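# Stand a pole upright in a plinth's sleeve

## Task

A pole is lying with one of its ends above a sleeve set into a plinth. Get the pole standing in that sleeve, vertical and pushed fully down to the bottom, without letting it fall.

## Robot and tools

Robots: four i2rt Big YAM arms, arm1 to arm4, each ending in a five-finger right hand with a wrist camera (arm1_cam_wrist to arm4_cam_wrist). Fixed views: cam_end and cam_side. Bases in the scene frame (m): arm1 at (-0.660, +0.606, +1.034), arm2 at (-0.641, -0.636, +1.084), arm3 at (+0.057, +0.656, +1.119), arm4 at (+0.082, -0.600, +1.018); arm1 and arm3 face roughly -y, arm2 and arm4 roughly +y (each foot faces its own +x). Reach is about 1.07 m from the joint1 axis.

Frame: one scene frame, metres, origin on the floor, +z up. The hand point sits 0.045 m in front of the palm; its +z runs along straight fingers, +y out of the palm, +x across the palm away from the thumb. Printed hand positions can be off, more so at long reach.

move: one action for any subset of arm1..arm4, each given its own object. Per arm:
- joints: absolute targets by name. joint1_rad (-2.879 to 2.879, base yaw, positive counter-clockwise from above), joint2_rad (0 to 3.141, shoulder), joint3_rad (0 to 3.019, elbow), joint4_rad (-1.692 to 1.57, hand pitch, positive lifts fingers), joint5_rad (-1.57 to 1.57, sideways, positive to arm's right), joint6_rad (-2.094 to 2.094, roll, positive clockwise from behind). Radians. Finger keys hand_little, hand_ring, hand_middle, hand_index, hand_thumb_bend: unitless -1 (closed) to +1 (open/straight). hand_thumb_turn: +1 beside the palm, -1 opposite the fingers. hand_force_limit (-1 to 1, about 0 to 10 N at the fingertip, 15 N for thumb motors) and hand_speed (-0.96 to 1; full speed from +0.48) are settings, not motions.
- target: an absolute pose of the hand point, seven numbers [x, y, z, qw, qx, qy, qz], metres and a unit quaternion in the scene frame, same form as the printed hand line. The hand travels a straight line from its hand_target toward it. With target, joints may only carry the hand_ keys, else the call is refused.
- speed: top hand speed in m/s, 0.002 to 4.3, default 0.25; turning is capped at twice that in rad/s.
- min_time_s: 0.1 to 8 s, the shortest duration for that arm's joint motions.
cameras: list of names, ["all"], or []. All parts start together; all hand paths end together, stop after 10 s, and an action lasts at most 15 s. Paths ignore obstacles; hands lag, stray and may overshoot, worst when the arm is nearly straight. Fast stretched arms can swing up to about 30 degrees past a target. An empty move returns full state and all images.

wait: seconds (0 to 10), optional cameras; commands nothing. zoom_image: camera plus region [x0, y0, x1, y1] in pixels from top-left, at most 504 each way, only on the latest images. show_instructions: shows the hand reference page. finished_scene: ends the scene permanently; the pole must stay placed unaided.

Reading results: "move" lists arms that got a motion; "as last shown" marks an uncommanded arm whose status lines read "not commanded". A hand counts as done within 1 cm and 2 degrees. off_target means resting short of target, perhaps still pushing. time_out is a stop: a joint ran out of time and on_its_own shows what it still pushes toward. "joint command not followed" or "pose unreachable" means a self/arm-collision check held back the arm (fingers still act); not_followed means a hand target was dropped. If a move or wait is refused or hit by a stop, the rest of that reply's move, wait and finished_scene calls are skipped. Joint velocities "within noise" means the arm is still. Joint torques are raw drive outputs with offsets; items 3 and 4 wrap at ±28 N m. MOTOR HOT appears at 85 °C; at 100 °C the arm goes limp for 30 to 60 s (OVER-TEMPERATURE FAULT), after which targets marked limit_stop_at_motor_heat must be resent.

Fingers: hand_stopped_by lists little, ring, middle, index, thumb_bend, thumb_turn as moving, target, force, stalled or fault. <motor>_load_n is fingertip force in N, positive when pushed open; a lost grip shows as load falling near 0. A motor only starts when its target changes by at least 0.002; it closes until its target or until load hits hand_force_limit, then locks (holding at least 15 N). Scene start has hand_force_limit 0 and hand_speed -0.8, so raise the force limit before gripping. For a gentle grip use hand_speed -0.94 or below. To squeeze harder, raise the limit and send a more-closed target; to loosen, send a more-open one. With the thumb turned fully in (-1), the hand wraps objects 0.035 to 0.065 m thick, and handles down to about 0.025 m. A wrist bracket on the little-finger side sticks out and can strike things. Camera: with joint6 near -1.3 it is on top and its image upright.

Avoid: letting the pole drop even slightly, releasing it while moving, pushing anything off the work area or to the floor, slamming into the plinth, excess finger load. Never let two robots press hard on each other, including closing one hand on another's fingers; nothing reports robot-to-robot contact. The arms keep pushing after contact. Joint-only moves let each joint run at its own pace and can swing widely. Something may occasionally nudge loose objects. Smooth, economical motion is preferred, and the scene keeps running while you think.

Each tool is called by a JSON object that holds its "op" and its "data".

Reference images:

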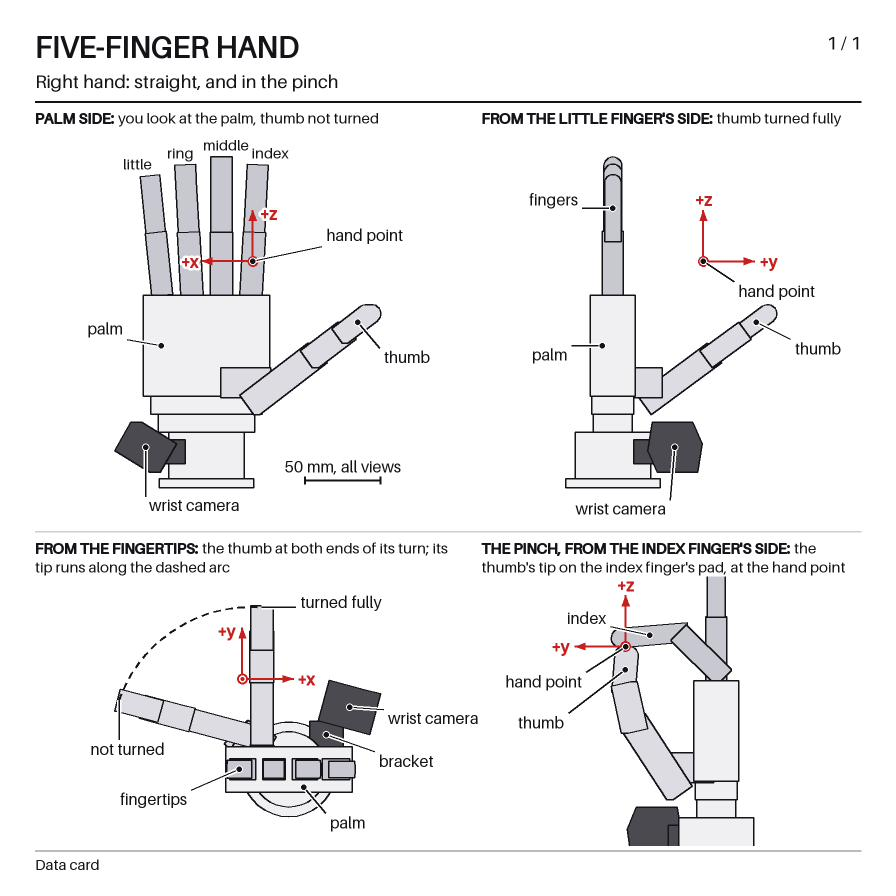

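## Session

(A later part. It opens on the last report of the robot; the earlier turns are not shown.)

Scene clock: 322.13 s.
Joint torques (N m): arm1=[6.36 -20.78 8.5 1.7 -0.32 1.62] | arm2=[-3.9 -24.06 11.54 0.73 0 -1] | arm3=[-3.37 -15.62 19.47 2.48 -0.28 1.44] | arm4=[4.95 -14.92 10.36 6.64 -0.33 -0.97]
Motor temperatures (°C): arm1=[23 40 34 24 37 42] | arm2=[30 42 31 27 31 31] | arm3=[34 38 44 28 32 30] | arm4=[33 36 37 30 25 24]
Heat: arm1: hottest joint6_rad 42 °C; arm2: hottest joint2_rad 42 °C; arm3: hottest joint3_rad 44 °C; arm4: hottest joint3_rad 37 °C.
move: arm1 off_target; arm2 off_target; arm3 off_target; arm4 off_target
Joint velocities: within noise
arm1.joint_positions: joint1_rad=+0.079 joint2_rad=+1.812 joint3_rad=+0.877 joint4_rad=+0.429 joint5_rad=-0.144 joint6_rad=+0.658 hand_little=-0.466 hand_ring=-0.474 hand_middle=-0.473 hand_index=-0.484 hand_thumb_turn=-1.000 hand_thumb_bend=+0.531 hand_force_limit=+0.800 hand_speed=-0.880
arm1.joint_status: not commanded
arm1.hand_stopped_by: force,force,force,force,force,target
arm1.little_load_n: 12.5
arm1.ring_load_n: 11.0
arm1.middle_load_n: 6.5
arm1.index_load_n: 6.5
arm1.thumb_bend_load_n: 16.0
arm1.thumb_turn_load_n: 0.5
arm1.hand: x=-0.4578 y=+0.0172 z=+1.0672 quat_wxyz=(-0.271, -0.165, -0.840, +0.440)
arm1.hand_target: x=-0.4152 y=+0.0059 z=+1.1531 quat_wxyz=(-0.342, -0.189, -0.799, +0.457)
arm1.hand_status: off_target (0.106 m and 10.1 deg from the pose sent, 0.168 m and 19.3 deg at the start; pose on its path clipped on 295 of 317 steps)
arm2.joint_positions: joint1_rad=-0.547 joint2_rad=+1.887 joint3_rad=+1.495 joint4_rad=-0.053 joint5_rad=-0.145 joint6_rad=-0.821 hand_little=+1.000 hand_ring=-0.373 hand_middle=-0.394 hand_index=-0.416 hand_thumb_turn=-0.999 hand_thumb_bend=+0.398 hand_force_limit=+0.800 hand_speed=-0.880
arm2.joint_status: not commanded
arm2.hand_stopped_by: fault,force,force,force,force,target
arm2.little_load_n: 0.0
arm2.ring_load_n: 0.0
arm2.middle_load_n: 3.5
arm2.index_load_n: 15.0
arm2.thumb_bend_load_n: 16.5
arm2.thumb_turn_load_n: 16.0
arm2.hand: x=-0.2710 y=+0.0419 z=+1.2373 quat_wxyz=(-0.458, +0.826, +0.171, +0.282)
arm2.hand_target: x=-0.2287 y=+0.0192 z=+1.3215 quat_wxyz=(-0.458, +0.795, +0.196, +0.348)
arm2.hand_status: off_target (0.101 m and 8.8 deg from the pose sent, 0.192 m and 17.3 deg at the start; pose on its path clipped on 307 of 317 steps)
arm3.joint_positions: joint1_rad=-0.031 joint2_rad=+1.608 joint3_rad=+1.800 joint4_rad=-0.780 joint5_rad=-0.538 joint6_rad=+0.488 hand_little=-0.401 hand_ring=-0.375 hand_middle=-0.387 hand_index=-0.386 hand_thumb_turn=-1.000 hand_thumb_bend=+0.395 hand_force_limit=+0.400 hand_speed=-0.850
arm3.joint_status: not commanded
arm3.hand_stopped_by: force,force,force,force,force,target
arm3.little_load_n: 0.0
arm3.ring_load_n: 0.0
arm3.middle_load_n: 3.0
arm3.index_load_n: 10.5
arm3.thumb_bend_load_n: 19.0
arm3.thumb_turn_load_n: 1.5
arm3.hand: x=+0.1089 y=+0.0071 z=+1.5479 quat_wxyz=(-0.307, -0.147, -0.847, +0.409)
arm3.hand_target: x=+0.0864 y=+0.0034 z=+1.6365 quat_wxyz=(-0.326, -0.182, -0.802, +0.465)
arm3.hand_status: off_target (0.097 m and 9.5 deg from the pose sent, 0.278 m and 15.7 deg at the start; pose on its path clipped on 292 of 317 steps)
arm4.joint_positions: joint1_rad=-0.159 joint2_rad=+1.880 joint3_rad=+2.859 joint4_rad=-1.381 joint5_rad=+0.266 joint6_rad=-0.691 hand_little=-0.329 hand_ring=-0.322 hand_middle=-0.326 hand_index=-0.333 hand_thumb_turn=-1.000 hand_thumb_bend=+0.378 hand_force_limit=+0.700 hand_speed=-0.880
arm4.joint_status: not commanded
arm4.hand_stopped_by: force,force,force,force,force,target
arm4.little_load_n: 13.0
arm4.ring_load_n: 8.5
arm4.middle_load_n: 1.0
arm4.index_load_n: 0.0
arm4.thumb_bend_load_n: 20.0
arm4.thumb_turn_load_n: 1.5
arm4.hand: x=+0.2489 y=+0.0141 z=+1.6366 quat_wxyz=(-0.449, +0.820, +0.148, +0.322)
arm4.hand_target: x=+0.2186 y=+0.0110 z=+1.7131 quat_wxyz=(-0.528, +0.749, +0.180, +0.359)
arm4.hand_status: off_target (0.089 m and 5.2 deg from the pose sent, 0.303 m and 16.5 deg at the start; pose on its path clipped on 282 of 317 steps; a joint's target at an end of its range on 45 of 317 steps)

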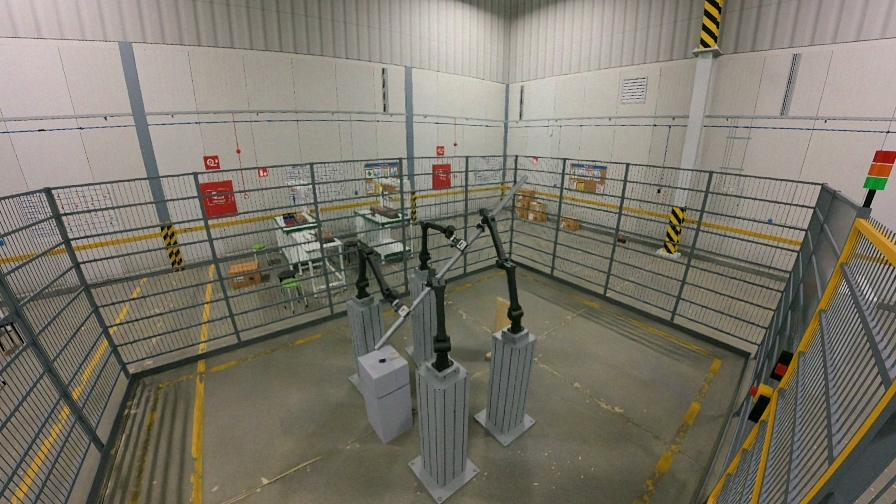

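{"op": "move", "data": {"arm1": {"target": [-0.41, -0.01, 1.17, 0.3384, 0.1954, 0.7972, -0.4603], "speed": 0.04}, "arm2": {"target": [-0.262, 0.038, 1.25, 0.4585, -0.7942, -0.1994, -0.3453], "speed": 0.03}, "arm3": {"target": [0.08, -0.01, 1.66, 0.3244, 0.1873, 0.803, -0.4636], "speed": 0.04}, "cameras": ["cam_side","arm2_cam_wrist"]}}

{"op": "zoom_image", "data": {"camera": "cam_side", "region": [330, 200, 580, 400]}}

Scene clock: 329.10 s.
Joint torques (N m): arm1=[5.6 -20.25 9.26 2.18 -0.52 1.52] | arm2=[-0.67 -19.31 7.32 2.63 0.74 -0.95] | arm3=[-3.14 -15.68 19.62 2.55 -0.1 1.46] | arm4=[4.42 -14.56 10.25 6.5 -0.33 -0.91]
Motor temperatures (°C): arm1=[23 40 35 24 36 40] | arm2=[30 41 32 26 31 31] | arm3=[34 37 46 28 31 30] | arm4=[33 36 37 31 25 24]
Heat: arm1: hottest joint2_rad 40 °C; arm2: hottest joint2_rad 41 °C; arm3: hottest joint3_rad 46 °C; arm4: hottest joint3_rad 37 °C.
move: arm1 off_target; arm2 off_target; arm3 off_target
Joint velocities: within noise
arm1.joint_positions: joint1_rad=+0.079 joint2_rad=+1.810 joint3_rad=+0.877 joint4_rad=+0.411 joint5_rad=-0.149 joint6_rad=+0.660 hand_little=-0.465 hand_ring=-0.474 hand_middle=-0.473 hand_index=-0.484 hand_thumb_turn=-1.000 hand_thumb_bend=+0.531 hand_force_limit=+0.800 hand_speed=-0.880
arm1.joint_status: not commanded
arm1.hand_stopped_by: force,force,force,force,force,target
arm1.little_load_n: 16.5
arm1.ring_load_n: 13.0
arm1.middle_load_n: 7.0
arm1.index_load_n: 4.5
arm1.thumb_bend_load_n: 17.5
arm1.thumb_turn_load_n: 0.0
arm1.hand: x=-0.4573 y=+0.0201 z=+1.0654 quat_wxyz=(-0.271, -0.166, -0.844, +0.432)
arm1.hand_target: x=-0.4200 y=+0.0010 z=+1.1530 quat_wxyz=(-0.342, -0.190, -0.799, +0.457)
arm1.hand_status: off_target (0.119 m and 10.5 deg from the pose sent, 0.117 m and 10.1 deg at the start; pose on its path clipped on 81 of 96 steps)
arm2.joint_positions: joint1_rad=-0.536 joint2_rad=+1.888 joint3_rad=+1.447 joint4_rad=+0.064 joint5_rad=-0.114 joint6_rad=-0.801 hand_little=+1.000 hand_ring=-0.373 hand_middle=-0.394 hand_index=-0.416 hand_thumb_turn=-0.999 hand_thumb_bend=+0.398 hand_force_limit=+0.800 hand_speed=-0.880
arm2.joint_status: not commanded
arm2.hand_stopped_by: fault,force,force,force,force,target
arm2.little_load_n: 0.0
arm2.ring_load_n: 4.0
arm2.middle_load_n: 8.0
arm2.index_load_n: 12.0
arm2.thumb_bend_load_n: 14.5
arm2.thumb_turn_load_n: 5.5
arm2.hand: x=-0.2722 y=+0.0469 z=+1.2352 quat_wxyz=(-0.477, +0.810, +0.158, +0.304)
arm2.hand_target: x=-0.2622 y=+0.0382 z=+1.2502 quat_wxyz=(-0.458, +0.796, +0.197, +0.343)
arm2.hand_status: off_target (0.020 m and 7.3 deg from the pose sent, 0.016 m and 8.8 deg at the start)
arm3.joint_positions: joint1_rad=-0.038 joint2_rad=+1.609 joint3_rad=+1.805 joint4_rad=-0.795 joint5_rad=-0.548 joint6_rad=+0.485 hand_little=-0.401 hand_ring=-0.375 hand_middle=-0.387 hand_index=-0.386 hand_thumb_turn=-1.000 hand_thumb_bend=+0.395 hand_force_limit=+0.400 hand_speed=-0.850
arm3.joint_status: not commanded
arm3.hand_stopped_by: force,force,force,force,force,target
arm3.little_load_n: 0.0
arm3.ring_load_n: 0.0
arm3.middle_load_n: 2.5
arm3.index_load_n: 10.0
arm3.thumb_bend_load_n: 19.0
arm3.thumb_turn_load_n: 1.0
arm3.hand: x=+0.1059 y=+0.0092 z=+1.5484 quat_wxyz=(-0.309, -0.148, -0.848, +0.405)
arm3.hand_target: x=+0.0851 y=+0.0069 z=+1.6410 quat_wxyz=(-0.327, -0.182, -0.802, +0.465)
arm3.hand_status: off_target (0.116 m and 9.7 deg from the pose sent, 0.117 m and 9.4 deg at the start; pose on its path clipped on 68 of 96 steps)
arm4: as last shown
arm4.joint_positions: joint1_rad=-0.152 joint2_rad=+1.880 joint3_rad=+2.859 joint4_rad=-1.374 joint5_rad=+0.266 joint6_rad=-0.697 hand_little=-0.329 hand_ring=-0.322 hand_middle=-0.326 hand_index=-0.333 hand_thumb_turn=-1.000 hand_thumb_bend=+0.378 hand_force_limit=+0.700 hand_speed=-0.880
arm4.little_load_n: 10.0
arm4.ring_load_n: 6.0
arm4.middle_load_n: 0.0
arm4.thumb_bend_load_n: 20.5
arm4.thumb_turn_load_n: 3.5
arm4.hand: x=+0.2453 y=+0.0161 z=+1.6384 quat_wxyz=(-0.452, +0.817, +0.152, +0.323)
arm4.hand_target: x=+0.2185 y=+0.0111 z=+1.7130 quat_wxyz=(-0.528, +0.749, +0.181, +0.359)
pictures: arm2_cam_wrist, cam_side

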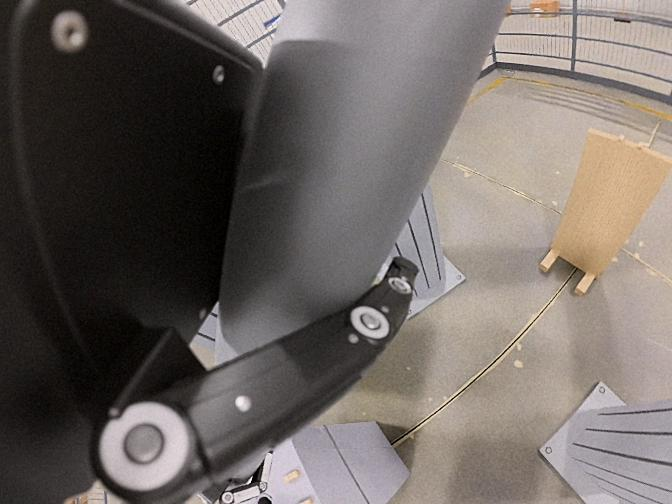

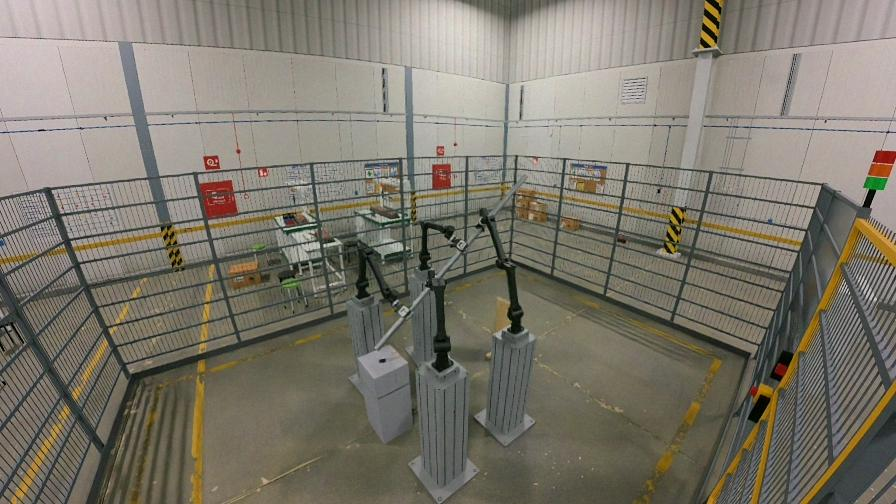

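Scaled by 2.016.

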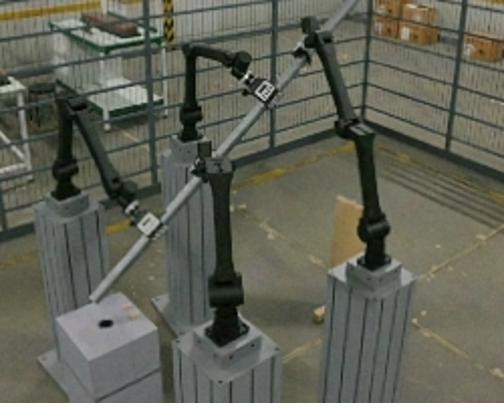

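{"op": "move", "data": {"arm2": {"target": [-0.262, 0.038, 1.252, 0.4668, -0.8085, -0.1792, -0.3104], "speed": 0.06, "joints": {"hand_ring": 1, "hand_middle": 1, "hand_index": 1, "hand_thumb_bend": 1, "hand_speed": -0.75}}, "cameras": ["cam_side","arm2_cam_wrist"]}}

Scene clock: 332.40 s.
Joint torques (N m): arm1=[5.07 -20.48 9.31 3.06 -0.44 1.42] | arm2=[-1.14 -17.49 9.83 1.89 -0.22 0.09] | arm3=[-3.19 -15.56 19.6 3.06 0.1 1.45] | arm4=[4.19 -14.74 10.32 6.24 -0.3 -0.83]
Motor temperatures (°C): arm1=[23 40 36 24 35 40] | arm2=[30 41 32 26 31 30] | arm3=[34 37 46 28 31 29] | arm4=[33 36 37 31 25 24]
Heat: arm1: hottest joint2_rad 40 °C; arm2: hottest joint2_rad 41 °C; arm3: hottest joint3_rad 46 °C; arm4: hottest joint3_rad 37 °C.
move: arm2 off_target
Joint velocities: within noise
arm1, arm3, arm4: as last shown
arm1.joint_positions: joint1_rad=+0.087 joint2_rad=+1.810 joint3_rad=+0.877 joint4_rad=+0.394 joint5_rad=-0.152 joint6_rad=+0.668 hand_little=-0.465 hand_ring=-0.474 hand_middle=-0.473 hand_index=-0.485 hand_thumb_turn=-1.000 hand_thumb_bend=+0.531 hand_force_limit=+0.800 hand_speed=-0.880
arm1.little_load_n: 18.5
arm1.ring_load_n: 13.5
arm1.middle_load_n: 6.5
arm1.index_load_n: 3.0
arm1.thumb_bend_load_n: 20.0
arm1.thumb_turn_load_n: -0.5
arm1.hand: x=-0.4524 y=+0.0244 z=+1.0624 quat_wxyz=(-0.273, -0.167, -0.848, +0.423)
arm1.hand_target: x=-0.4200 y=+0.0009 z=+1.1530 quat_wxyz=(-0.342, -0.190, -0.799, +0.457)
arm2.joint_positions: joint1_rad=-0.545 joint2_rad=+1.869 joint3_rad=+1.446 joint4_rad=+0.023 joint5_rad=-0.134 joint6_rad=-0.865 hand_little=+1.000 hand_ring=+1.000 hand_middle=+1.000 hand_index=+1.000 hand_thumb_turn=-1.000 hand_thumb_bend=+1.000 hand_force_limit=+0.800 hand_speed=-0.750
arm2.joint_status: all done
arm2.hand_stopped_by: fault,target,target,target,target,target
arm2.little_load_n: 0.0
arm2.ring_load_n: 0.0
arm2.middle_load_n: 0.0
arm2.index_load_n: 0.0
arm2.thumb_bend_load_n: 0.0
arm2.thumb_turn_load_n: 0.0
arm2.hand: x=-0.2686 y=+0.0378 z=+1.2402 quat_wxyz=(-0.463, +0.810, +0.186, +0.308)
arm2.hand_target: x=-0.2622 y=+0.0378 z=+1.2520 quat_wxyz=(-0.467, +0.808, +0.179, +0.310)
arm2.hand_status: off_target (0.014 m and 1.0 deg from the pose sent, 0.022 m and 2.8 deg at the start)
arm3.joint_positions: joint1_rad=-0.038 joint2_rad=+1.609 joint3_rad=+1.805 joint4_rad=-0.806 joint5_rad=-0.553 joint6_rad=+0.487 hand_little=-0.401 hand_ring=-0.375 hand_middle=-0.387 hand_index=-0.386 hand_thumb_turn=-1.000 hand_thumb_bend=+0.395 hand_force_limit=+0.400 hand_speed=-0.850
arm3.middle_load_n: 3.5
arm3.index_load_n: 11.0
arm3.thumb_bend_load_n: 17.5
arm3.hand: x=+0.1070 y=+0.0115 z=+1.5472 quat_wxyz=(-0.311, -0.150, -0.850, +0.399)
arm4.joint_positions: joint1_rad=-0.152 joint2_rad=+1.880 joint3_rad=+2.859 joint4_rad=-1.368 joint5_rad=+0.266 joint6_rad=-0.705 hand_little=-0.329 hand_ring=-0.322 hand_middle=-0.326 hand_index=-0.333 hand_thumb_turn=-1.000 hand_thumb_bend=+0.378 hand_force_limit=+0.700 hand_speed=-0.880
arm4.little_load_n: 8.0
arm4.ring_load_n: 4.5
arm4.thumb_bend_load_n: 21.5
arm4.thumb_turn_load_n: 6.0
arm4.hand: x=+0.2459 y=+0.0170 z=+1.6400 quat_wxyz=(-0.454, +0.815, +0.155, +0.326)
arm4.hand_target: x=+0.2185 y=+0.0111 z=+1.7130 quat_wxyz=(-0.528, +0.749, +0.180, +0.359)
pictures: arm2_cam_wrist, cam_side

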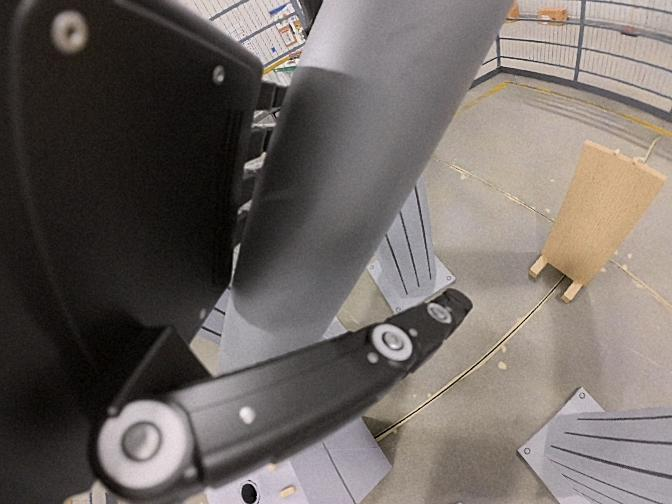

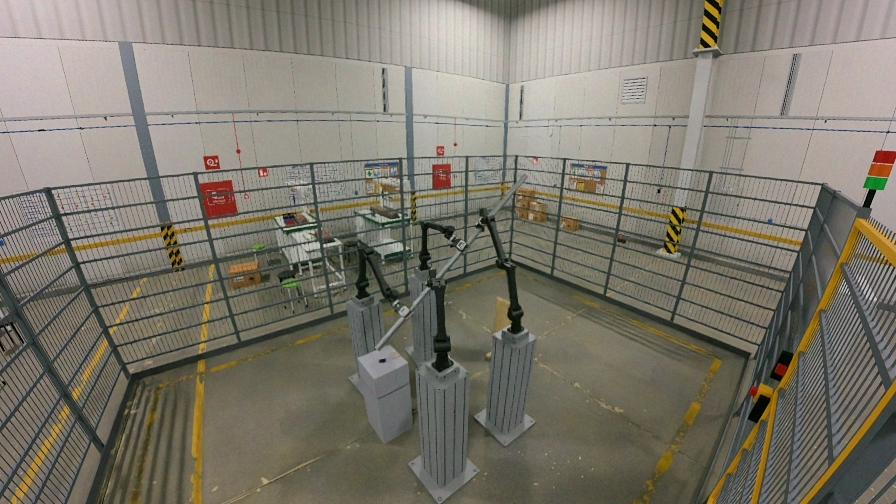

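{"op": "move", "data": {"arm2": {"target": [-0.327, -0.022, 1.324, 0.4668, -0.8085, -0.1792, -0.3104], "speed": 0.12}, "cameras": ["arm2_cam_wrist"]}}

{"op": "move", "data": {"arm2": {"target": [-0.120, -0.022, 1.498, 0.4668, -0.8085, -0.1792, -0.3104], "speed": 0.18}, "cameras": ["arm2_cam_wrist", "cam_side"]}}

{"op": "zoom_image", "data": {"camera": "arm2_cam_wrist", "region": [200, 0, 540, 400]}}

Scene clock: 336.70 s.
Joint torques (N m): arm1=[4.78 -20.01 9.32 3.15 -0.41 1.44] | arm2=[0.5 -14.68 8.38 1.96 0.03 0.14] | arm3=[-3.08 -15.62 19.59 3.03 0.1 1.45] | arm4=[4.37 -15.03 10.28 6.15 -0.33 -0.82]
Motor temperatures (°C): arm1=[23 40 36 24 34 39] | arm2=[30 40 32 26 31 30] | arm3=[34 37 46 28 31 29] | arm4=[33 36 37 31 25 24]
Heat: arm1: hottest joint2_rad 40 °C; arm2: hottest joint2_rad 40 °C; arm3: hottest joint3_rad 46 °C; arm4: hottest joint3_rad 37 °C.
move: arm2 done
Joint velocities: within noise
arm1, arm3, arm4: as last shown
arm1.thumb_bend_load_n: 19.5
arm1.thumb_turn_load_n: -1.0
arm2.joint_positions: joint1_rad=-0.509 joint2_rad=+1.599 joint3_rad=+1.311 joint4_rad=-0.086 joint5_rad=-0.093 joint6_rad=-0.850 hand_little=+1.000 hand_ring=+1.000 hand_middle=+1.000 hand_index=+1.000 hand_thumb_turn=-1.000 hand_thumb_bend=+1.000 hand_force_limit=+0.800 hand_speed=-0.750
arm2.joint_status: not commanded
arm2.hand_stopped_by: fault,target,target,target,target,target
arm2.little_load_n: 0.0
arm2.ring_load_n: -0.5
arm2.middle_load_n: 0.0
arm2.index_load_n: 0.0
arm2.thumb_bend_load_n: 0.0
arm2.thumb_turn_load_n: 0.0
arm2.hand: x=-0.3218 y=-0.0203 z=+1.3289 quat_wxyz=(-0.469, +0.804, +0.183, +0.317)
arm2.hand_target: x=-0.3271 y=-0.0219 z=+1.3241 quat_wxyz=(-0.467, +0.808, +0.179, +0.310)
arm2.hand_status: done (0.007 m and 1.0 deg from the pose sent, 0.118 m and 0.9 deg at the start)
arm3.index_load_n: 10.5
arm3.thumb_bend_load_n: 18.0
arm4.index_load_n: 0.5

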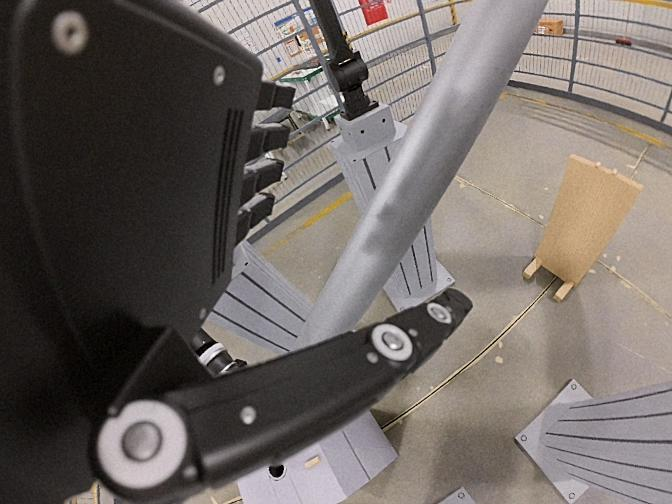

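Scene clock: 339.40 s.
Joint torques (N m): arm1=[5.25 -20.6 9.21 2.89 -0.42 1.41] | arm2=[0.09 -17.44 12.74 1.95 -0.35 -0.08] | arm3=[-3.08 -15.62 19.62 3.04 0.1 1.44] | arm4=[4.31 -14.92 10.25 6.16 -0.31 -0.82]
Motor temperatures (°C): arm1=[23 40 37 24 34 39] | arm2=[30 40 32 26 31 29] | arm3=[34 37 46 28 30 29] | arm4=[33 36 37 31 25 24]
Heat: arm1: hottest joint2_rad 40 °C; arm2: hottest joint2_rad 40 °C; arm3: hottest joint3_rad 46 °C; arm4: hottest joint3_rad 37 °C.
move: arm2 off_target
Joint velocities: within noise
arm1, arm3, arm4: as last shown
arm2.joint_positions: joint1_rad=-0.792 joint2_rad=+1.916 joint3_rad=+2.177 joint4_rad=-0.696 joint5_rad=-0.350 joint6_rad=-0.939 hand_little=+1.000 hand_ring=+1.000 hand_middle=+1.000 hand_index=+1.000 hand_thumb_turn=-1.000 hand_thumb_bend=+1.000 hand_force_limit=+0.800 hand_speed=-0.750
arm2.joint_status: not commanded
arm2.hand_stopped_by: fault,target,target,target,target,target
arm2.little_load_n: 0.0
arm2.ring_load_n: 0.0
arm2.middle_load_n: 0.0
arm2.index_load_n: 0.0
arm2.thumb_bend_load_n: 0.0
arm2.thumb_turn_load_n: 0.0
arm2.hand: x=-0.1246 y=-0.0273 z=+1.4830 quat_wxyz=(-0.462, +0.816, +0.172, +0.301)
arm2.hand_target: x=-0.1204 y=-0.0227 z=+1.4978 quat_wxyz=(-0.467, +0.808, +0.179, +0.311)
arm2.hand_status: off_target (0.017 m and 1.8 deg from the pose sent, 0.263 m and 1.0 deg at the start)
arm3.middle_load_n: 4.0
arm3.index_load_n: 11.0
arm4.ring_load_n: 5.0
arm4.index_load_n: 0.0
arm4.thumb_bend_load_n: 21.0
arm4.thumb_turn_load_n: 6.5

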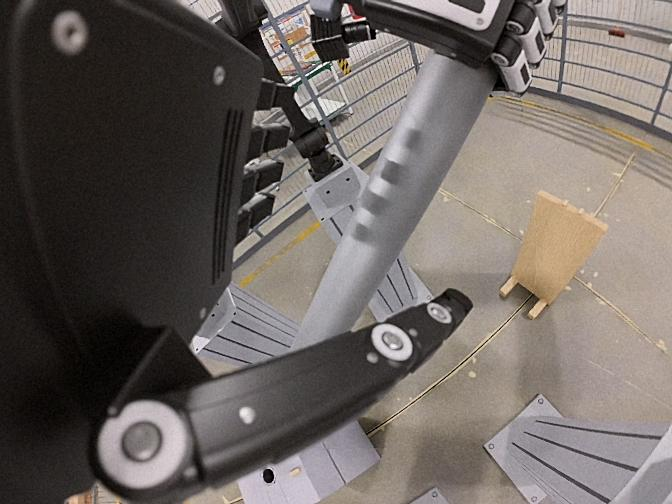

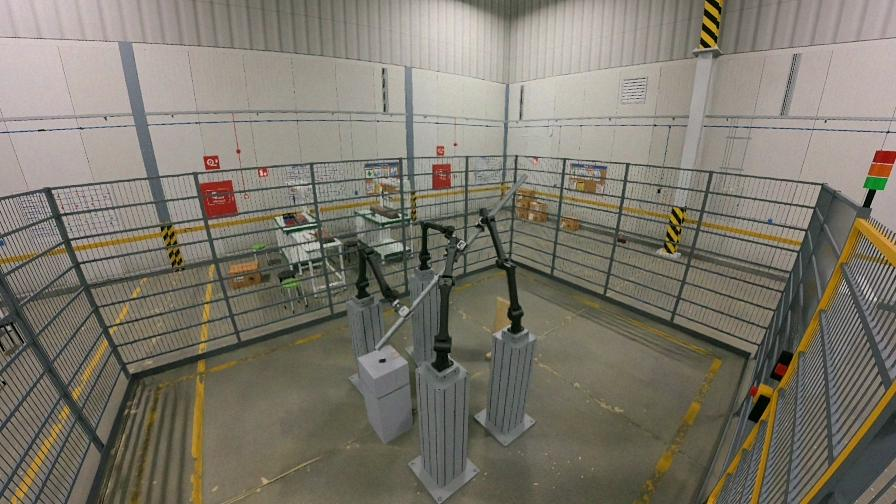

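Scaled by 1.260 from the camera's image (finer frame: 960x720).

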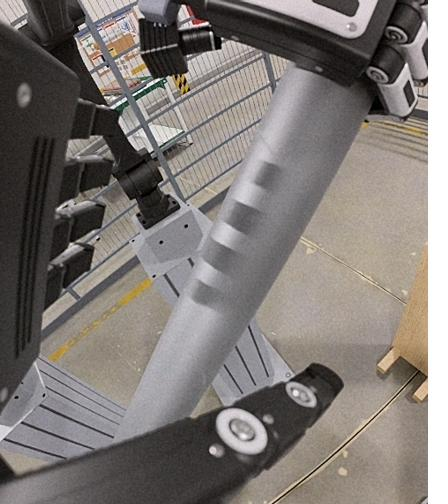

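{"op": "move", "data": {"arm2": {"target": [-0.0944, 0.0103, 1.45, 0.4668, -0.8085, -0.1792, -0.3104], "speed": 0.1}, "cameras": ["arm2_cam_wrist"]}}

{"op": "zoom_image", "data": {"camera": "arm2_cam_wrist", "region": [200, 0, 540, 400]}}

Scene clock: 343.30 s.
Joint torques (N m): arm1=[4.89 -20.54 9.26 3 -0.43 1.41] | arm2=[-0.44 -18.9 13.11 2.71 -0.22 -0.08] | arm3=[-3.14 -15.62 19.59 3.03 0.1 1.44] | arm4=[4.48 -14.92 10.22 6.19 -0.32 -0.84]
Motor temperatures (°C): arm1=[23 40 37 24 34 39] | arm2=[30 40 33 26 31 29] | arm3=[34 37 47 28 30 29] | arm4=[32 36 37 31 25 24]
Heat: arm1: hottest joint2_rad 40 °C; arm2: hottest joint2_rad 40 °C; arm3: hottest joint3_rad 47 °C; arm4: hottest joint3_rad 37 °C.
move: arm2 off_target
Joint velocities: within noise
arm1, arm3, arm4: as last shown
arm1.thumb_turn_load_n: -0.5
arm2.joint_positions: joint1_rad=-0.792 joint2_rad=+2.026 joint3_rad=+2.210 joint4_rad=-0.650 joint5_rad=-0.350 joint6_rad=-0.939 hand_little=+1.000 hand_ring=+1.000 hand_middle=+1.000 hand_index=+1.000 hand_thumb_turn=-1.000 hand_thumb_bend=+1.000 hand_force_limit=+0.800 hand_speed=-0.750
arm2.joint_status: not commanded
arm2.hand_stopped_by: fault,target,target,target,target,target
arm2.little_load_n: 0.0
arm2.ring_load_n: 0.0
arm2.middle_load_n: 0.0
arm2.index_load_n: 0.0
arm2.thumb_bend_load_n: 0.0
arm2.thumb_turn_load_n: 0.5
arm2.hand: x=-0.0994 y=-0.0005 z=+1.4248 quat_wxyz=(-0.454, +0.825, +0.170, +0.290)
arm2.hand_target: x=-0.0955 y=+0.0088 z=+1.4498 quat_wxyz=(-0.467, +0.808, +0.179, +0.311)
arm2.hand_status: off_target (0.028 m and 3.5 deg from the pose sent, 0.058 m and 1.8 deg at the start)
arm3.middle_load_n: 3.5
arm3.thumb_bend_load_n: 17.5
arm4.middle_load_n: 0.5
arm4.thumb_bend_load_n: 21.5
arm4.thumb_turn_load_n: 6.0

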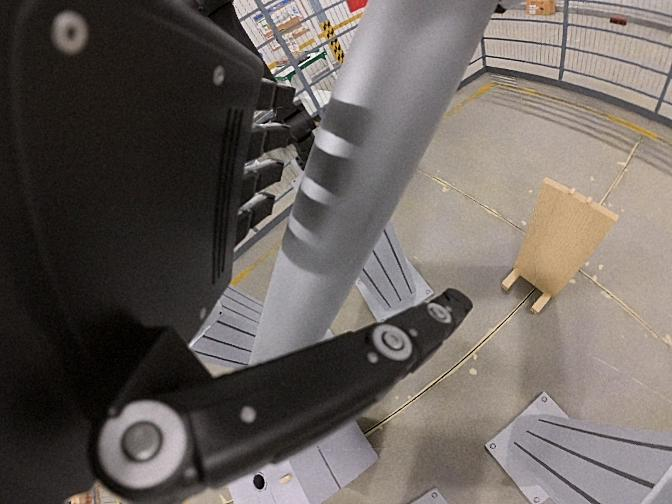

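Scaled by 1.260 from the camera's image (finer frame: 960x720).

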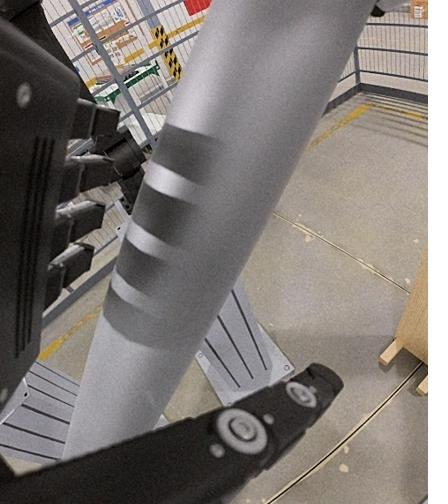

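{"op": "move", "data": {"arm2": {"target": [-0.072, 0.039, 1.423, 0.4668, -0.8085, -0.1792, -0.3104], "speed": 0.08}, "cameras": ["arm2_cam_wrist"]}}

{"op": "zoom_image", "data": {"camera": "arm2_cam_wrist", "region": [200, 0, 540, 400]}}

Scene clock: 345.80 s.
Joint torques (N m): arm1=[5.6 -20.31 9.21 3.1 -0.45 1.37] | arm2=[0.03 -19.96 12.88 2.1 -0.05 -0.05] | arm3=[-3.14 -15.62 19.6 3.08 0.12 1.45] | arm4=[4.25 -14.8 10.29 6.11 -0.32 -0.82]
Motor temperatures (°C): arm1=[23 40 37 24 33 38] | arm2=[30 40 33 26 31 29] | arm3=[34 37 47 28 30 29] | arm4=[32 36 37 31 25 24]
Heat: arm1: hottest joint2_rad 40 °C; arm2: hottest joint2_rad 40 °C; arm3: hottest joint3_rad 47 °C; arm4: hottest joint3_rad 37 °C.
move: arm2 off_target
Joint velocities: within noise
arm1, arm3, arm4: as last shown
arm1.joint_positions: joint1_rad=+0.088 joint2_rad=+1.810 joint3_rad=+0.877 joint4_rad=+0.393 joint5_rad=-0.152 joint6_rad=+0.668 hand_little=-0.465 hand_ring=-0.474 hand_middle=-0.473 hand_index=-0.485 hand_thumb_turn=-1.000 hand_thumb_bend=+0.531 hand_force_limit=+0.800 hand_speed=-0.880
arm1.thumb_bend_load_n: 20.0
arm1.thumb_turn_load_n: -1.0
arm1.hand: x=-0.4521 y=+0.0247 z=+1.0620 quat_wxyz=(-0.273, -0.167, -0.848, +0.422)
arm1.hand_target: x=-0.4201 y=+0.0009 z=+1.1530 quat_wxyz=(-0.342, -0.190, -0.799, +0.457)
arm2.joint_positions: joint1_rad=-0.786 joint2_rad=+2.146 joint3_rad=+2.356 joint4_rad=-0.642 joint5_rad=-0.350 joint6_rad=-0.939 hand_little=+1.000 hand_ring=+1.000 hand_middle=+1.000 hand_index=+1.000 hand_thumb_turn=-1.000 hand_thumb_bend=+1.000 hand_force_limit=+0.800 hand_speed=-0.750
arm2.joint_status: not commanded
arm2.hand_stopped_by: fault,target,target,target,target,target
arm2.little_load_n: 0.0
arm2.ring_load_n: 0.0
arm2.middle_load_n: -0.5
arm2.index_load_n: 0.0
arm2.thumb_bend_load_n: 0.0
arm2.thumb_turn_load_n: 0.0
arm2.hand: x=-0.0763 y=+0.0316 z=+1.4123 quat_wxyz=(-0.463, +0.815, +0.174, +0.300)
arm2.hand_target: x=-0.0725 y=+0.0383 z=+1.4229 quat_wxyz=(-0.467, +0.808, +0.179, +0.311)
arm2.hand_status: off_target (0.014 m and 1.6 deg from the pose sent, 0.048 m and 3.5 deg at the start)
arm3.joint_positions: joint1_rad=-0.038 joint2_rad=+1.609 joint3_rad=+1.805 joint4_rad=-0.808 joint5_rad=-0.554 joint6_rad=+0.487 hand_little=-0.401 hand_ring=-0.375 hand_middle=-0.387 hand_index=-0.386 hand_thumb_turn=-1.000 hand_thumb_bend=+0.395 hand_force_limit=+0.400 hand_speed=-0.850
arm3.thumb_bend_load_n: 18.0
arm3.hand: x=+0.1071 y=+0.0117 z=+1.5471 quat_wxyz=(-0.311, -0.150, -0.850, +0.398)
arm3.hand_target: x=+0.0851 y=+0.0069 z=+1.6411 quat_wxyz=(-0.327, -0.182, -0.802, +0.465)
arm4.joint_positions: joint1_rad=-0.152 joint2_rad=+1.880 joint3_rad=+2.859 joint4_rad=-1.367 joint5_rad=+0.266 joint6_rad=-0.706 hand_little=-0.329 hand_ring=-0.322 hand_middle=-0.326 hand_index=-0.333 hand_thumb_turn=-1.000 hand_thumb_bend=+0.378 hand_force_limit=+0.700 hand_speed=-0.880
arm4.ring_load_n: 4.5
arm4.middle_load_n: 0.0
arm4.thumb_turn_load_n: 6.5
arm4.hand: x=+0.2460 y=+0.0173 z=+1.6399 quat_wxyz=(-0.453, +0.815, +0.155, +0.326)
arm4.hand_target: x=+0.2185 y=+0.0111 z=+1.7131 quat_wxyz=(-0.528, +0.749, +0.180, +0.359)

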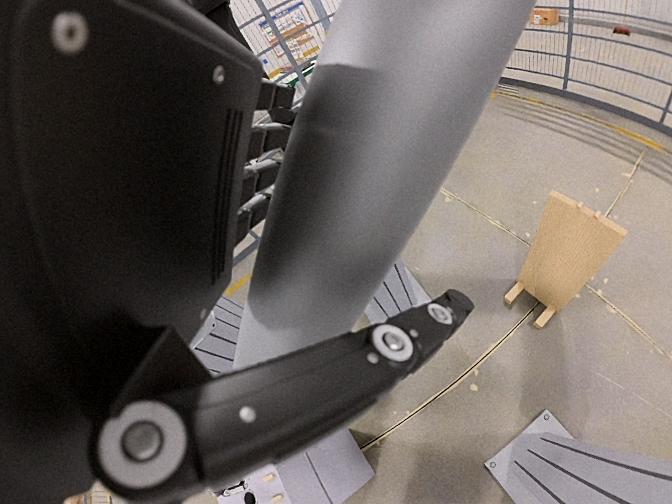

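Scaled by 1.260 from the camera's image (finer frame: 960x720).

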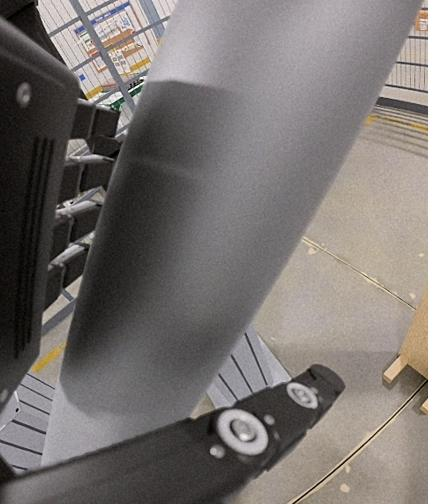

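{"op": "move", "data": {"arm2": {"target": [-0.061, 0.039, 1.408, 0.4668, -0.8085, -0.1792, -0.3104], "speed": 0.05}, "cameras": ["arm2_cam_wrist"]}}

{"op": "zoom_image", "data": {"camera": "arm2_cam_wrist", "region": [200, 0, 540, 400]}}

Scene clock: 348.00 s.
Joint torques (N m): arm1=[4.89 -20.25 9.55 2.93 -0.4 1.39] | arm2=[-0.91 -19.66 12.42 2.66 -0.2 -0.03] | arm3=[-3.08 -15.62 19.6 3.1 0.11 1.45] | arm4=[4.13 -14.86 10.25 6.17 -0.32 -0.82]
Motor temperatures (°C): arm1=[23 40 38 24 33 38] | arm2=[30 40 33 26 31 29] | arm3=[34 37 48 28 30 29] | arm4=[32 36 37 31 25 24]
Heat: arm1: hottest joint2_rad 40 °C; arm2: hottest joint2_rad 40 °C; arm3: hottest joint3_rad 48 °C; arm4: hottest joint3_rad 37 °C.
move: arm2 off_target
Joint velocities: within noise
arm1, arm3, arm4: as last shown
arm1.ring_load_n: 14.0
arm1.middle_load_n: 6.0
arm1.index_load_n: 2.5
arm1.thumb_bend_load_n: 19.5
arm1.thumb_turn_load_n: -0.5
arm2.joint_positions: joint1_rad=-0.786 joint2_rad=+2.162 joint3_rad=+2.356 joint4_rad=-0.639 joint5_rad=-0.357 joint6_rad=-0.939 hand_little=+1.000 hand_ring=+1.000 hand_middle=+1.000 hand_index=+1.000 hand_thumb_turn=-1.000 hand_thumb_bend=+1.000 hand_force_limit=+0.800 hand_speed=-0.750
arm2.joint_status: not commanded
arm2.hand_stopped_by: fault,target,target,target,target,target
arm2.little_load_n: 0.0
arm2.ring_load_n: 0.0
arm2.middle_load_n: 0.0
arm2.index_load_n: 0.0
arm2.thumb_bend_load_n: 0.0
arm2.thumb_turn_load_n: 0.0
arm2.hand: x=-0.0749 y=+0.0349 z=+1.3998 quat_wxyz=(-0.462, +0.818, +0.175, +0.294)
arm2.hand_target: x=-0.0617 y=+0.0381 z=+1.4078 quat_wxyz=(-0.467, +0.808, +0.179, +0.311)
arm2.hand_status: off_target (0.017 m and 2.2 deg from the pose sent, 0.018 m and 1.6 deg at the start)
arm4.little_load_n: 7.5
arm4.ring_load_n: 4.0
arm4.thumb_bend_load_n: 22.0
arm4.thumb_turn_load_n: 7.0

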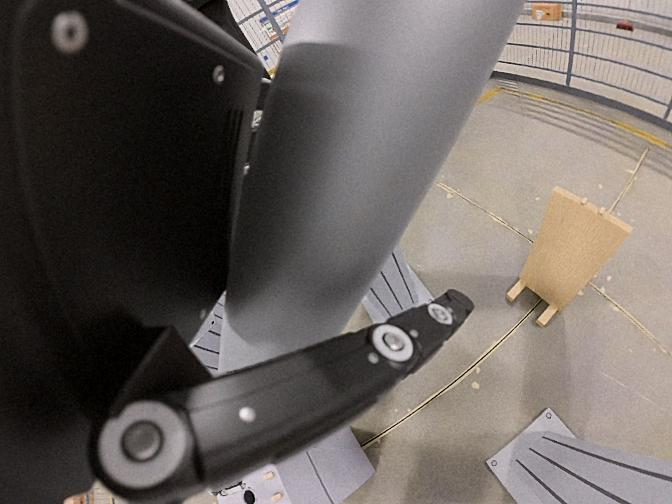

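Scaled by 1.260 from the camera's image (finer frame: 960x720).

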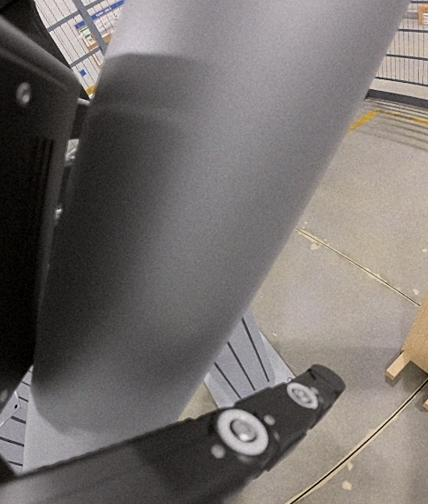

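{"op": "move", "data": {"arm2": {"joints": {"hand_ring": -1, "hand_middle": -1, "hand_index": -1, "hand_thumb_bend": -1, "hand_speed": -0.86, "hand_force_limit": 0.8}}, "cameras": ["arm2_cam_wrist", "cam_side"]}}

Scene clock: 357.00 s.
Joint torques (N m): arm1=[4.84 -20.01 9.42 3 -0.43 1.42] | arm2=[-0.79 -19.84 12.45 2.63 -0.2 -0.25] | arm3=[-3.25 -15.68 19.6 3.08 0.12 1.44] | arm4=[4.37 -14.92 10.26 6.16 -0.32 -0.83]
Motor temperatures (°C): arm1=[23 39 38 24 32 37] | arm2=[30 39 35 26 31 28] | arm3=[34 36 49 28 30 29] | arm4=[32 36 37 32 25 24]
Heat: arm1: hottest joint2_rad 39 °C; arm2: hottest joint2_rad 39 °C; arm3: hottest joint3_rad 49 °C; arm4: hottest joint3_rad 37 °C.
move: arm2 off_target
Joint velocities: within noise
arm1, arm3: as last shown
arm1.ring_load_n: 13.5
arm1.thumb_bend_load_n: 20.0
arm1.thumb_turn_load_n: -1.0
arm1.hand: x=-0.4519 y=+0.0249 z=+1.0618 quat_wxyz=(-0.273, -0.167, -0.849, +0.422)
arm1.hand_target: x=-0.4200 y=+0.0010 z=+1.1529 quat_wxyz=(-0.342, -0.190, -0.799, +0.457)
arm2.joint_positions: joint1_rad=-0.787 joint2_rad=+2.162 joint3_rad=+2.356 joint4_rad=-0.636 joint5_rad=-0.357 joint6_rad=-0.922 hand_little=+1.000 hand_ring=-0.360 hand_middle=-0.334 hand_index=-0.308 hand_thumb_turn=-1.000 hand_thumb_bend=+0.352 hand_force_limit=+0.800 hand_speed=-0.860
arm2.joint_status: hand_ring off_target (ended at -0.360, target -1.000); hand_middle off_target (ended at -0.334, target -1.000); hand_index off_target (ended at -0.308, target -1.000); hand_thumb_bend off_target (ended at +0.352, target -1.000); the others done
arm2.hand_stopped_by: fault,force,force,force,force,target
arm2.little_load_n: 0.0
arm2.ring_load_n: 9.5
arm2.middle_load_n: 7.0
arm2.index_load_n: 6.0
arm2.thumb_bend_load_n: 15.0
arm2.thumb_turn_load_n: 2.0
arm2.hand: x=-0.0749 y=+0.0350 z=+1.3995 quat_wxyz=(-0.465, +0.819, +0.168, +0.291)
arm2.hand_target: x=-0.0616 y=+0.0380 z=+1.4079 quat_wxyz=(-0.467, +0.808, +0.179, +0.311)
arm2.hand_status: not commanded
arm3.thumb_bend_load_n: 17.5
arm4.joint_positions: joint1_rad=-0.152 joint2_rad=+1.880 joint3_rad=+2.859 joint4_rad=-1.367 joint5_rad=+0.266 joint6_rad=-0.706 hand_little=-0.329 hand_ring=-0.322 hand_middle=-0.326 hand_index=-0.333 hand_thumb_turn=-1.000 hand_thumb_bend=+0.378 hand_force_limit=+0.700 hand_speed=-0.880
arm4.joint_status: not commanded
arm4.hand_stopped_by: force,force,force,force,force,target
arm4.little_load_n: 7.0
arm4.ring_load_n: 4.0
arm4.middle_load_n: 0.0
arm4.index_load_n: 0.0
arm4.thumb_bend_load_n: 21.5
arm4.thumb_turn_load_n: 6.5
arm4.hand: x=+0.2460 y=+0.0173 z=+1.6399 quat_wxyz=(-0.453, +0.815, +0.155, +0.326)
arm4.hand_target: x=+0.2185 y=+0.0111 z=+1.7131 quat_wxyz=(-0.528, +0.749, +0.180, +0.359)
arm4.hand_status: not commanded

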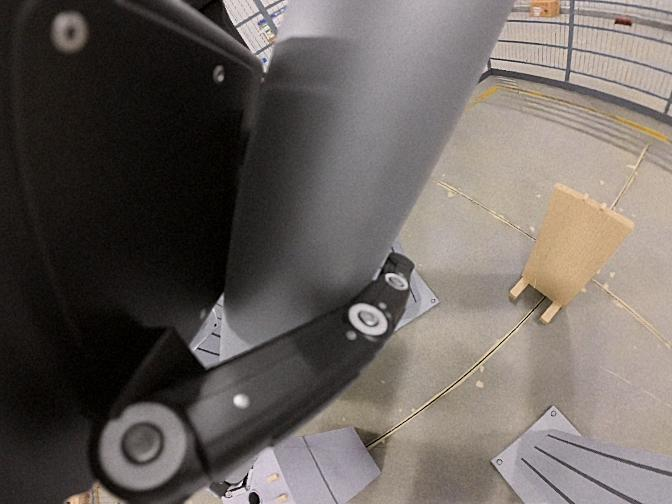

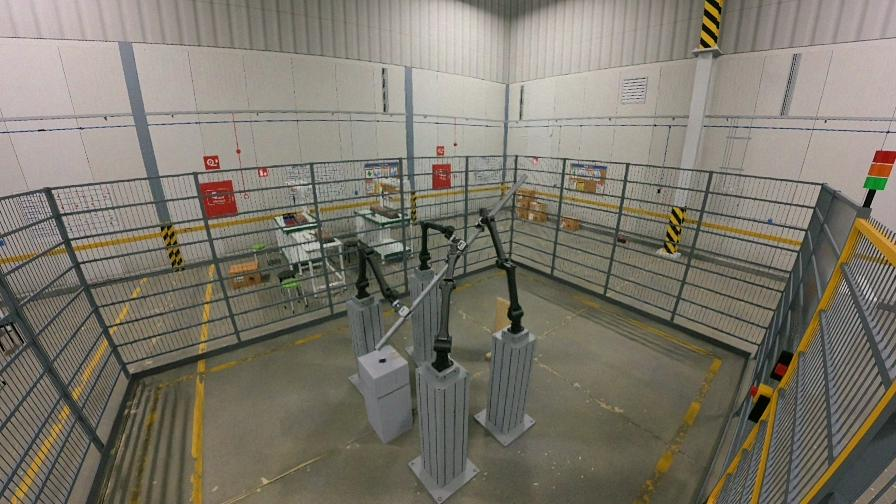

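{"op": "move", "data": {"arm2": {"target": [-0.09, 0.02, 1.495, 0.4668, -0.8085, -0.1792, -0.3104], "speed": 0.03}, "arm4": {"target": [0.243, 0.018, 1.662, 0.4668, -0.8085, -0.1792, -0.3104], "speed": 0.03}, "cameras": ["arm4_cam_wrist"]}}

Scene clock: 362.20 s.
Joint torques (N m): arm1=[5.42 -19.9 9.31 3.03 -0.64 1.54] | arm2=[-0.09 -25.82 15.13 0.8 -0.22 -0.18] | arm3=[-3.14 -16.56 19 2.96 -0.18 1.47] | arm4=[0.91 -12.04 9.25 3.33 -0.86 -0.43]
Motor temperatures (°C): arm1=[23 39 39 24 32 37] | arm2=[30 39 35 26 31 28] | arm3=[34 36 51 28 30 29] | arm4=[32 36 37 32 25 24]
Heat: arm1: hottest joint2_rad 39 °C; arm2: hottest joint2_rad 39 °C; arm3: hottest joint3_rad 51 °C; arm4: hottest joint3_rad 37 °C.
move: arm2 off_target; arm4 off_target
Joint velocities: within noise
arm1.joint_positions: joint1_rad=+0.080 joint2_rad=+1.810 joint3_rad=+0.877 joint4_rad=+0.393 joint5_rad=-0.147 joint6_rad=+0.662 hand_little=-0.465 hand_ring=-0.474 hand_middle=-0.473 hand_index=-0.485 hand_thumb_turn=-1.000 hand_thumb_bend=+0.531 hand_force_limit=+0.800 hand_speed=-0.880
arm1.joint_status: not commanded
arm1.hand_stopped_by: force,force,force,force,force,target
arm1.little_load_n: 18.5
arm1.ring_load_n: 13.5
arm1.middle_load_n: 6.0
arm1.index_load_n: 2.0
arm1.thumb_bend_load_n: 20.0
arm1.thumb_turn_load_n: -1.5
arm1.hand: x=-0.4574 y=+0.0228 z=+1.0611 quat_wxyz=(-0.268, -0.168, -0.848, +0.425)
arm1.hand_target: x=-0.4200 y=+0.0010 z=+1.1529 quat_wxyz=(-0.342, -0.190, -0.799, +0.457)
arm1.hand_status: not commanded
arm2.joint_positions: joint1_rad=-0.786 joint2_rad=+2.196 joint3_rad=+2.458 joint4_rad=-0.775 joint5_rad=-0.344 joint6_rad=-0.923 hand_little=+1.000 hand_ring=-0.360 hand_middle=-0.334 hand_index=-0.308 hand_thumb_turn=-1.000 hand_thumb_bend=+0.352 hand_force_limit=+0.800 hand_speed=-0.860
arm2.joint_status: not commanded
arm2.hand_stopped_by: fault,force,force,force,force,target
arm2.little_load_n: 0.0
arm2.ring_load_n: 0.5
arm2.middle_load_n: 5.0
arm2.index_load_n: 10.0
arm2.thumb_bend_load_n: 13.5
arm2.thumb_turn_load_n: 7.0
arm2.hand: x=-0.0796 y=+0.0276 z=+1.4009 quat_wxyz=(-0.444, +0.838, +0.162, +0.271)
arm2.hand_target: x=-0.0926 y=+0.0170 z=+1.4923 quat_wxyz=(-0.468, +0.808, +0.178, +0.312)
arm2.hand_status: off_target (0.095 m and 6.5 deg from the pose sent, 0.098 m and 2.8 deg at the start)
arm3.joint_positions: joint1_rad=-0.038 joint2_rad=+1.619 joint3_rad=+1.813 joint4_rad=-0.805 joint5_rad=-0.546 joint6_rad=+0.485 hand_little=-0.401 hand_ring=-0.375 hand_middle=-0.387 hand_index=-0.386 hand_thumb_turn=-1.000 hand_thumb_bend=+0.395 hand_force_limit=+0.400 hand_speed=-0.850
arm3.joint_status: not commanded
arm3.hand_stopped_by: force,force,force,force,force,target
arm3.little_load_n: 0.0
arm3.ring_load_n: 0.0
arm3.middle_load_n: 4.0
arm3.index_load_n: 11.0
arm3.thumb_bend_load_n: 18.5
arm3.thumb_turn_load_n: 0.0
arm3.hand: x=+0.1052 y=+0.0071 z=+1.5449 quat_wxyz=(-0.307, -0.151, -0.850, +0.400)
arm3.hand_target: x=+0.0851 y=+0.0070 z=+1.6413 quat_wxyz=(-0.327, -0.182, -0.802, +0.465)
arm3.hand_status: not commanded
arm4.joint_positions: joint1_rad=-0.166 joint2_rad=+1.883 joint3_rad=+2.872 joint4_rad=-1.412 joint5_rad=+0.218 joint6_rad=-0.699 hand_little=-0.330 hand_ring=-0.322 hand_middle=-0.326 hand_index=-0.332 hand_thumb_turn=-0.999 hand_thumb_bend=+0.378 hand_force_limit=+0.700 hand_speed=-0.880
arm4.joint_status: not commanded
arm4.hand_stopped_by: force,force,force,force,force,target
arm4.little_load_n: 0.0
arm4.ring_load_n: 0.0
arm4.middle_load_n: 0.0
arm4.index_load_n: 8.5
arm4.thumb_bend_load_n: 21.0
arm4.thumb_turn_load_n: 13.0
arm4.hand: x=+0.2440 y=+0.0112 z=+1.6332 quat_wxyz=(-0.449, +0.824, +0.164, +0.305)
arm4.hand_target: x=+0.2424 y=+0.0150 z=+1.6607 quat_wxyz=(-0.481, +0.796, +0.178, +0.320)
arm4.hand_status: off_target (0.030 m and 3.3 deg from the pose sent, 0.023 m and 3.7 deg at the start; a joint's target at an end of its range on 51 of 114 steps)

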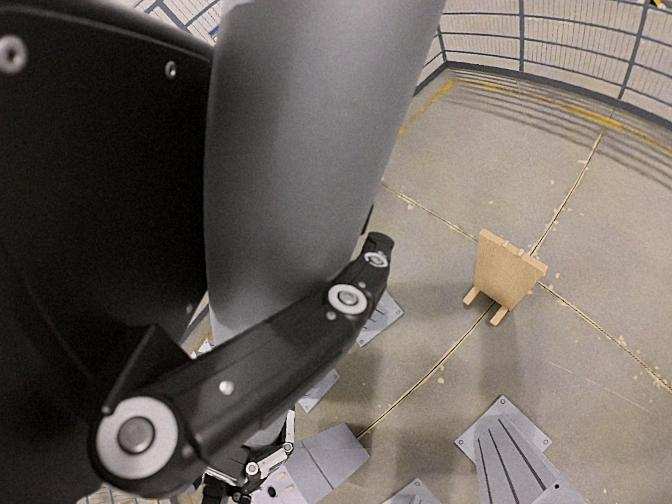

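{"op": "move", "data": {"arm4": {"joints": {"hand_little": 1, "hand_ring": 1, "hand_middle": 1, "hand_index": 1, "hand_thumb_bend": 1, "hand_speed": -0.75}}, "cameras": ["arm4_cam_wrist"]}}

Scene clock: 365.87 s.
Joint torques (N m): arm1=[6.53 -20.25 9.09 3.33 -0.86 1.6] | arm2=[0.38 -26.81 15.1 1.83 -0.38 -0.36] | arm3=[-3.72 -18.08 19.04 2.58 -0.82 1.53] | arm4=[0.97 -12.16 8.17 3.36 -0.26 -0.17]
Motor temperatures (°C): arm1=[23 39 39 24 32 37] | arm2=[30 39 35 26 31 28] | arm3=[34 36 53 28 30 29] | arm4=[32 36 37 31 25 24]
Heat: arm1: hottest joint2_rad 39 °C; arm2: hottest joint2_rad 39 °C; arm3: hottest joint3_rad 53 °C; arm4: hottest joint3_rad 37 °C.
move: arm4 done
Joint velocities: within noise
arm1, arm2, arm3: as last shown
arm1.joint_positions: joint1_rad=+0.073 joint2_rad=+1.810 joint3_rad=+0.877 joint4_rad=+0.385 joint5_rad=-0.140 joint6_rad=+0.650 hand_little=-0.465 hand_ring=-0.474 hand_middle=-0.473 hand_index=-0.485 hand_thumb_turn=-1.000 hand_thumb_bend=+0.531 hand_force_limit=+0.800 hand_speed=-0.880
arm1.little_load_n: 17.5
arm1.ring_load_n: 12.5
arm1.index_load_n: 2.5
arm1.thumb_bend_load_n: 19.5
arm1.hand: x=-0.4631 y=+0.0222 z=+1.0586 quat_wxyz=(-0.260, -0.169, -0.850, +0.425)
arm1.hand_target: x=-0.4200 y=+0.0009 z=+1.1529 quat_wxyz=(-0.342, -0.190, -0.799, +0.457)
arm2.joint_positions: joint1_rad=-0.788 joint2_rad=+2.201 joint3_rad=+2.459 joint4_rad=-0.805 joint5_rad=-0.341 joint6_rad=-0.906 hand_little=+1.000 hand_ring=-0.361 hand_middle=-0.334 hand_index=-0.308 hand_thumb_turn=-0.999 hand_thumb_bend=+0.352 hand_force_limit=+0.800 hand_speed=-0.860
arm2.ring_load_n: 0.0
arm2.middle_load_n: 2.0
arm2.index_load_n: 10.5
arm2.thumb_turn_load_n: 9.0
arm2.hand: x=-0.0822 y=+0.0229 z=+1.3905 quat_wxyz=(-0.436, +0.849, +0.151, +0.257)
arm2.hand_target: x=-0.0926 y=+0.0170 z=+1.4923 quat_wxyz=(-0.468, +0.808, +0.179, +0.312)
arm3.joint_positions: joint1_rad=-0.031 joint2_rad=+1.637 joint3_rad=+1.813 joint4_rad=-0.795 joint5_rad=-0.530 joint6_rad=+0.480 hand_little=-0.401 hand_ring=-0.375 hand_middle=-0.387 hand_index=-0.386 hand_thumb_turn=-1.000 hand_thumb_bend=+0.395 hand_force_limit=+0.400 hand_speed=-0.850
arm3.middle_load_n: 5.0
arm3.index_load_n: 12.0
arm3.thumb_bend_load_n: 18.0
arm3.thumb_turn_load_n: 0.5
arm3.hand: x=+0.1057 y=-0.0008 z=+1.5331 quat_wxyz=(-0.301, -0.151, -0.853, +0.398)
arm3.hand_target: x=+0.0850 y=+0.0069 z=+1.6412 quat_wxyz=(-0.327, -0.182, -0.802, +0.465)
arm4.joint_positions: joint1_rad=-0.167 joint2_rad=+1.884 joint3_rad=+2.885 joint4_rad=-1.411 joint5_rad=+0.202 joint6_rad=-0.725 hand_little=+1.000 hand_ring=+1.000 hand_middle=+1.000 hand_index=+1.000 hand_thumb_turn=-1.000 hand_thumb_bend=+1.000 hand_force_limit=+0.700 hand_speed=-0.750
arm4.joint_status: all done
arm4.hand_stopped_by: target,target,target,target,target,target
arm4.little_load_n: 0.0
arm4.ring_load_n: 0.0
arm4.middle_load_n: -0.5
arm4.index_load_n: 0.0
arm4.thumb_bend_load_n: 0.5
arm4.thumb_turn_load_n: 2.0
arm4.hand: x=+0.2434 y=+0.0104 z=+1.6386 quat_wxyz=(-0.453, +0.818, +0.177, +0.308)
arm4.hand_target: x=+0.2425 y=+0.0151 z=+1.6607 quat_wxyz=(-0.481, +0.796, +0.178, +0.320)
arm4.hand_status: not commanded

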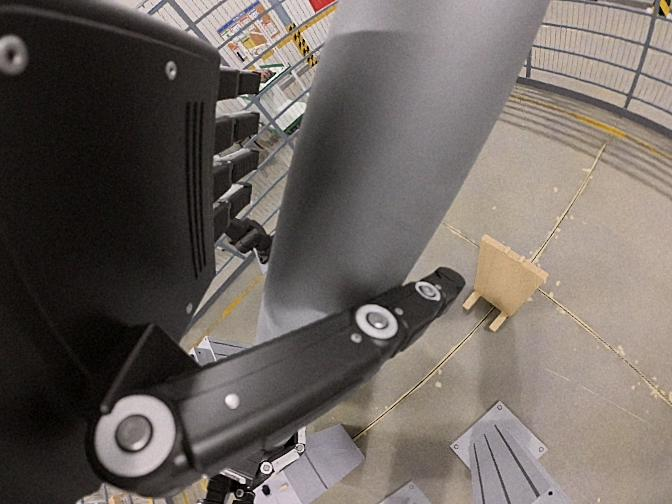

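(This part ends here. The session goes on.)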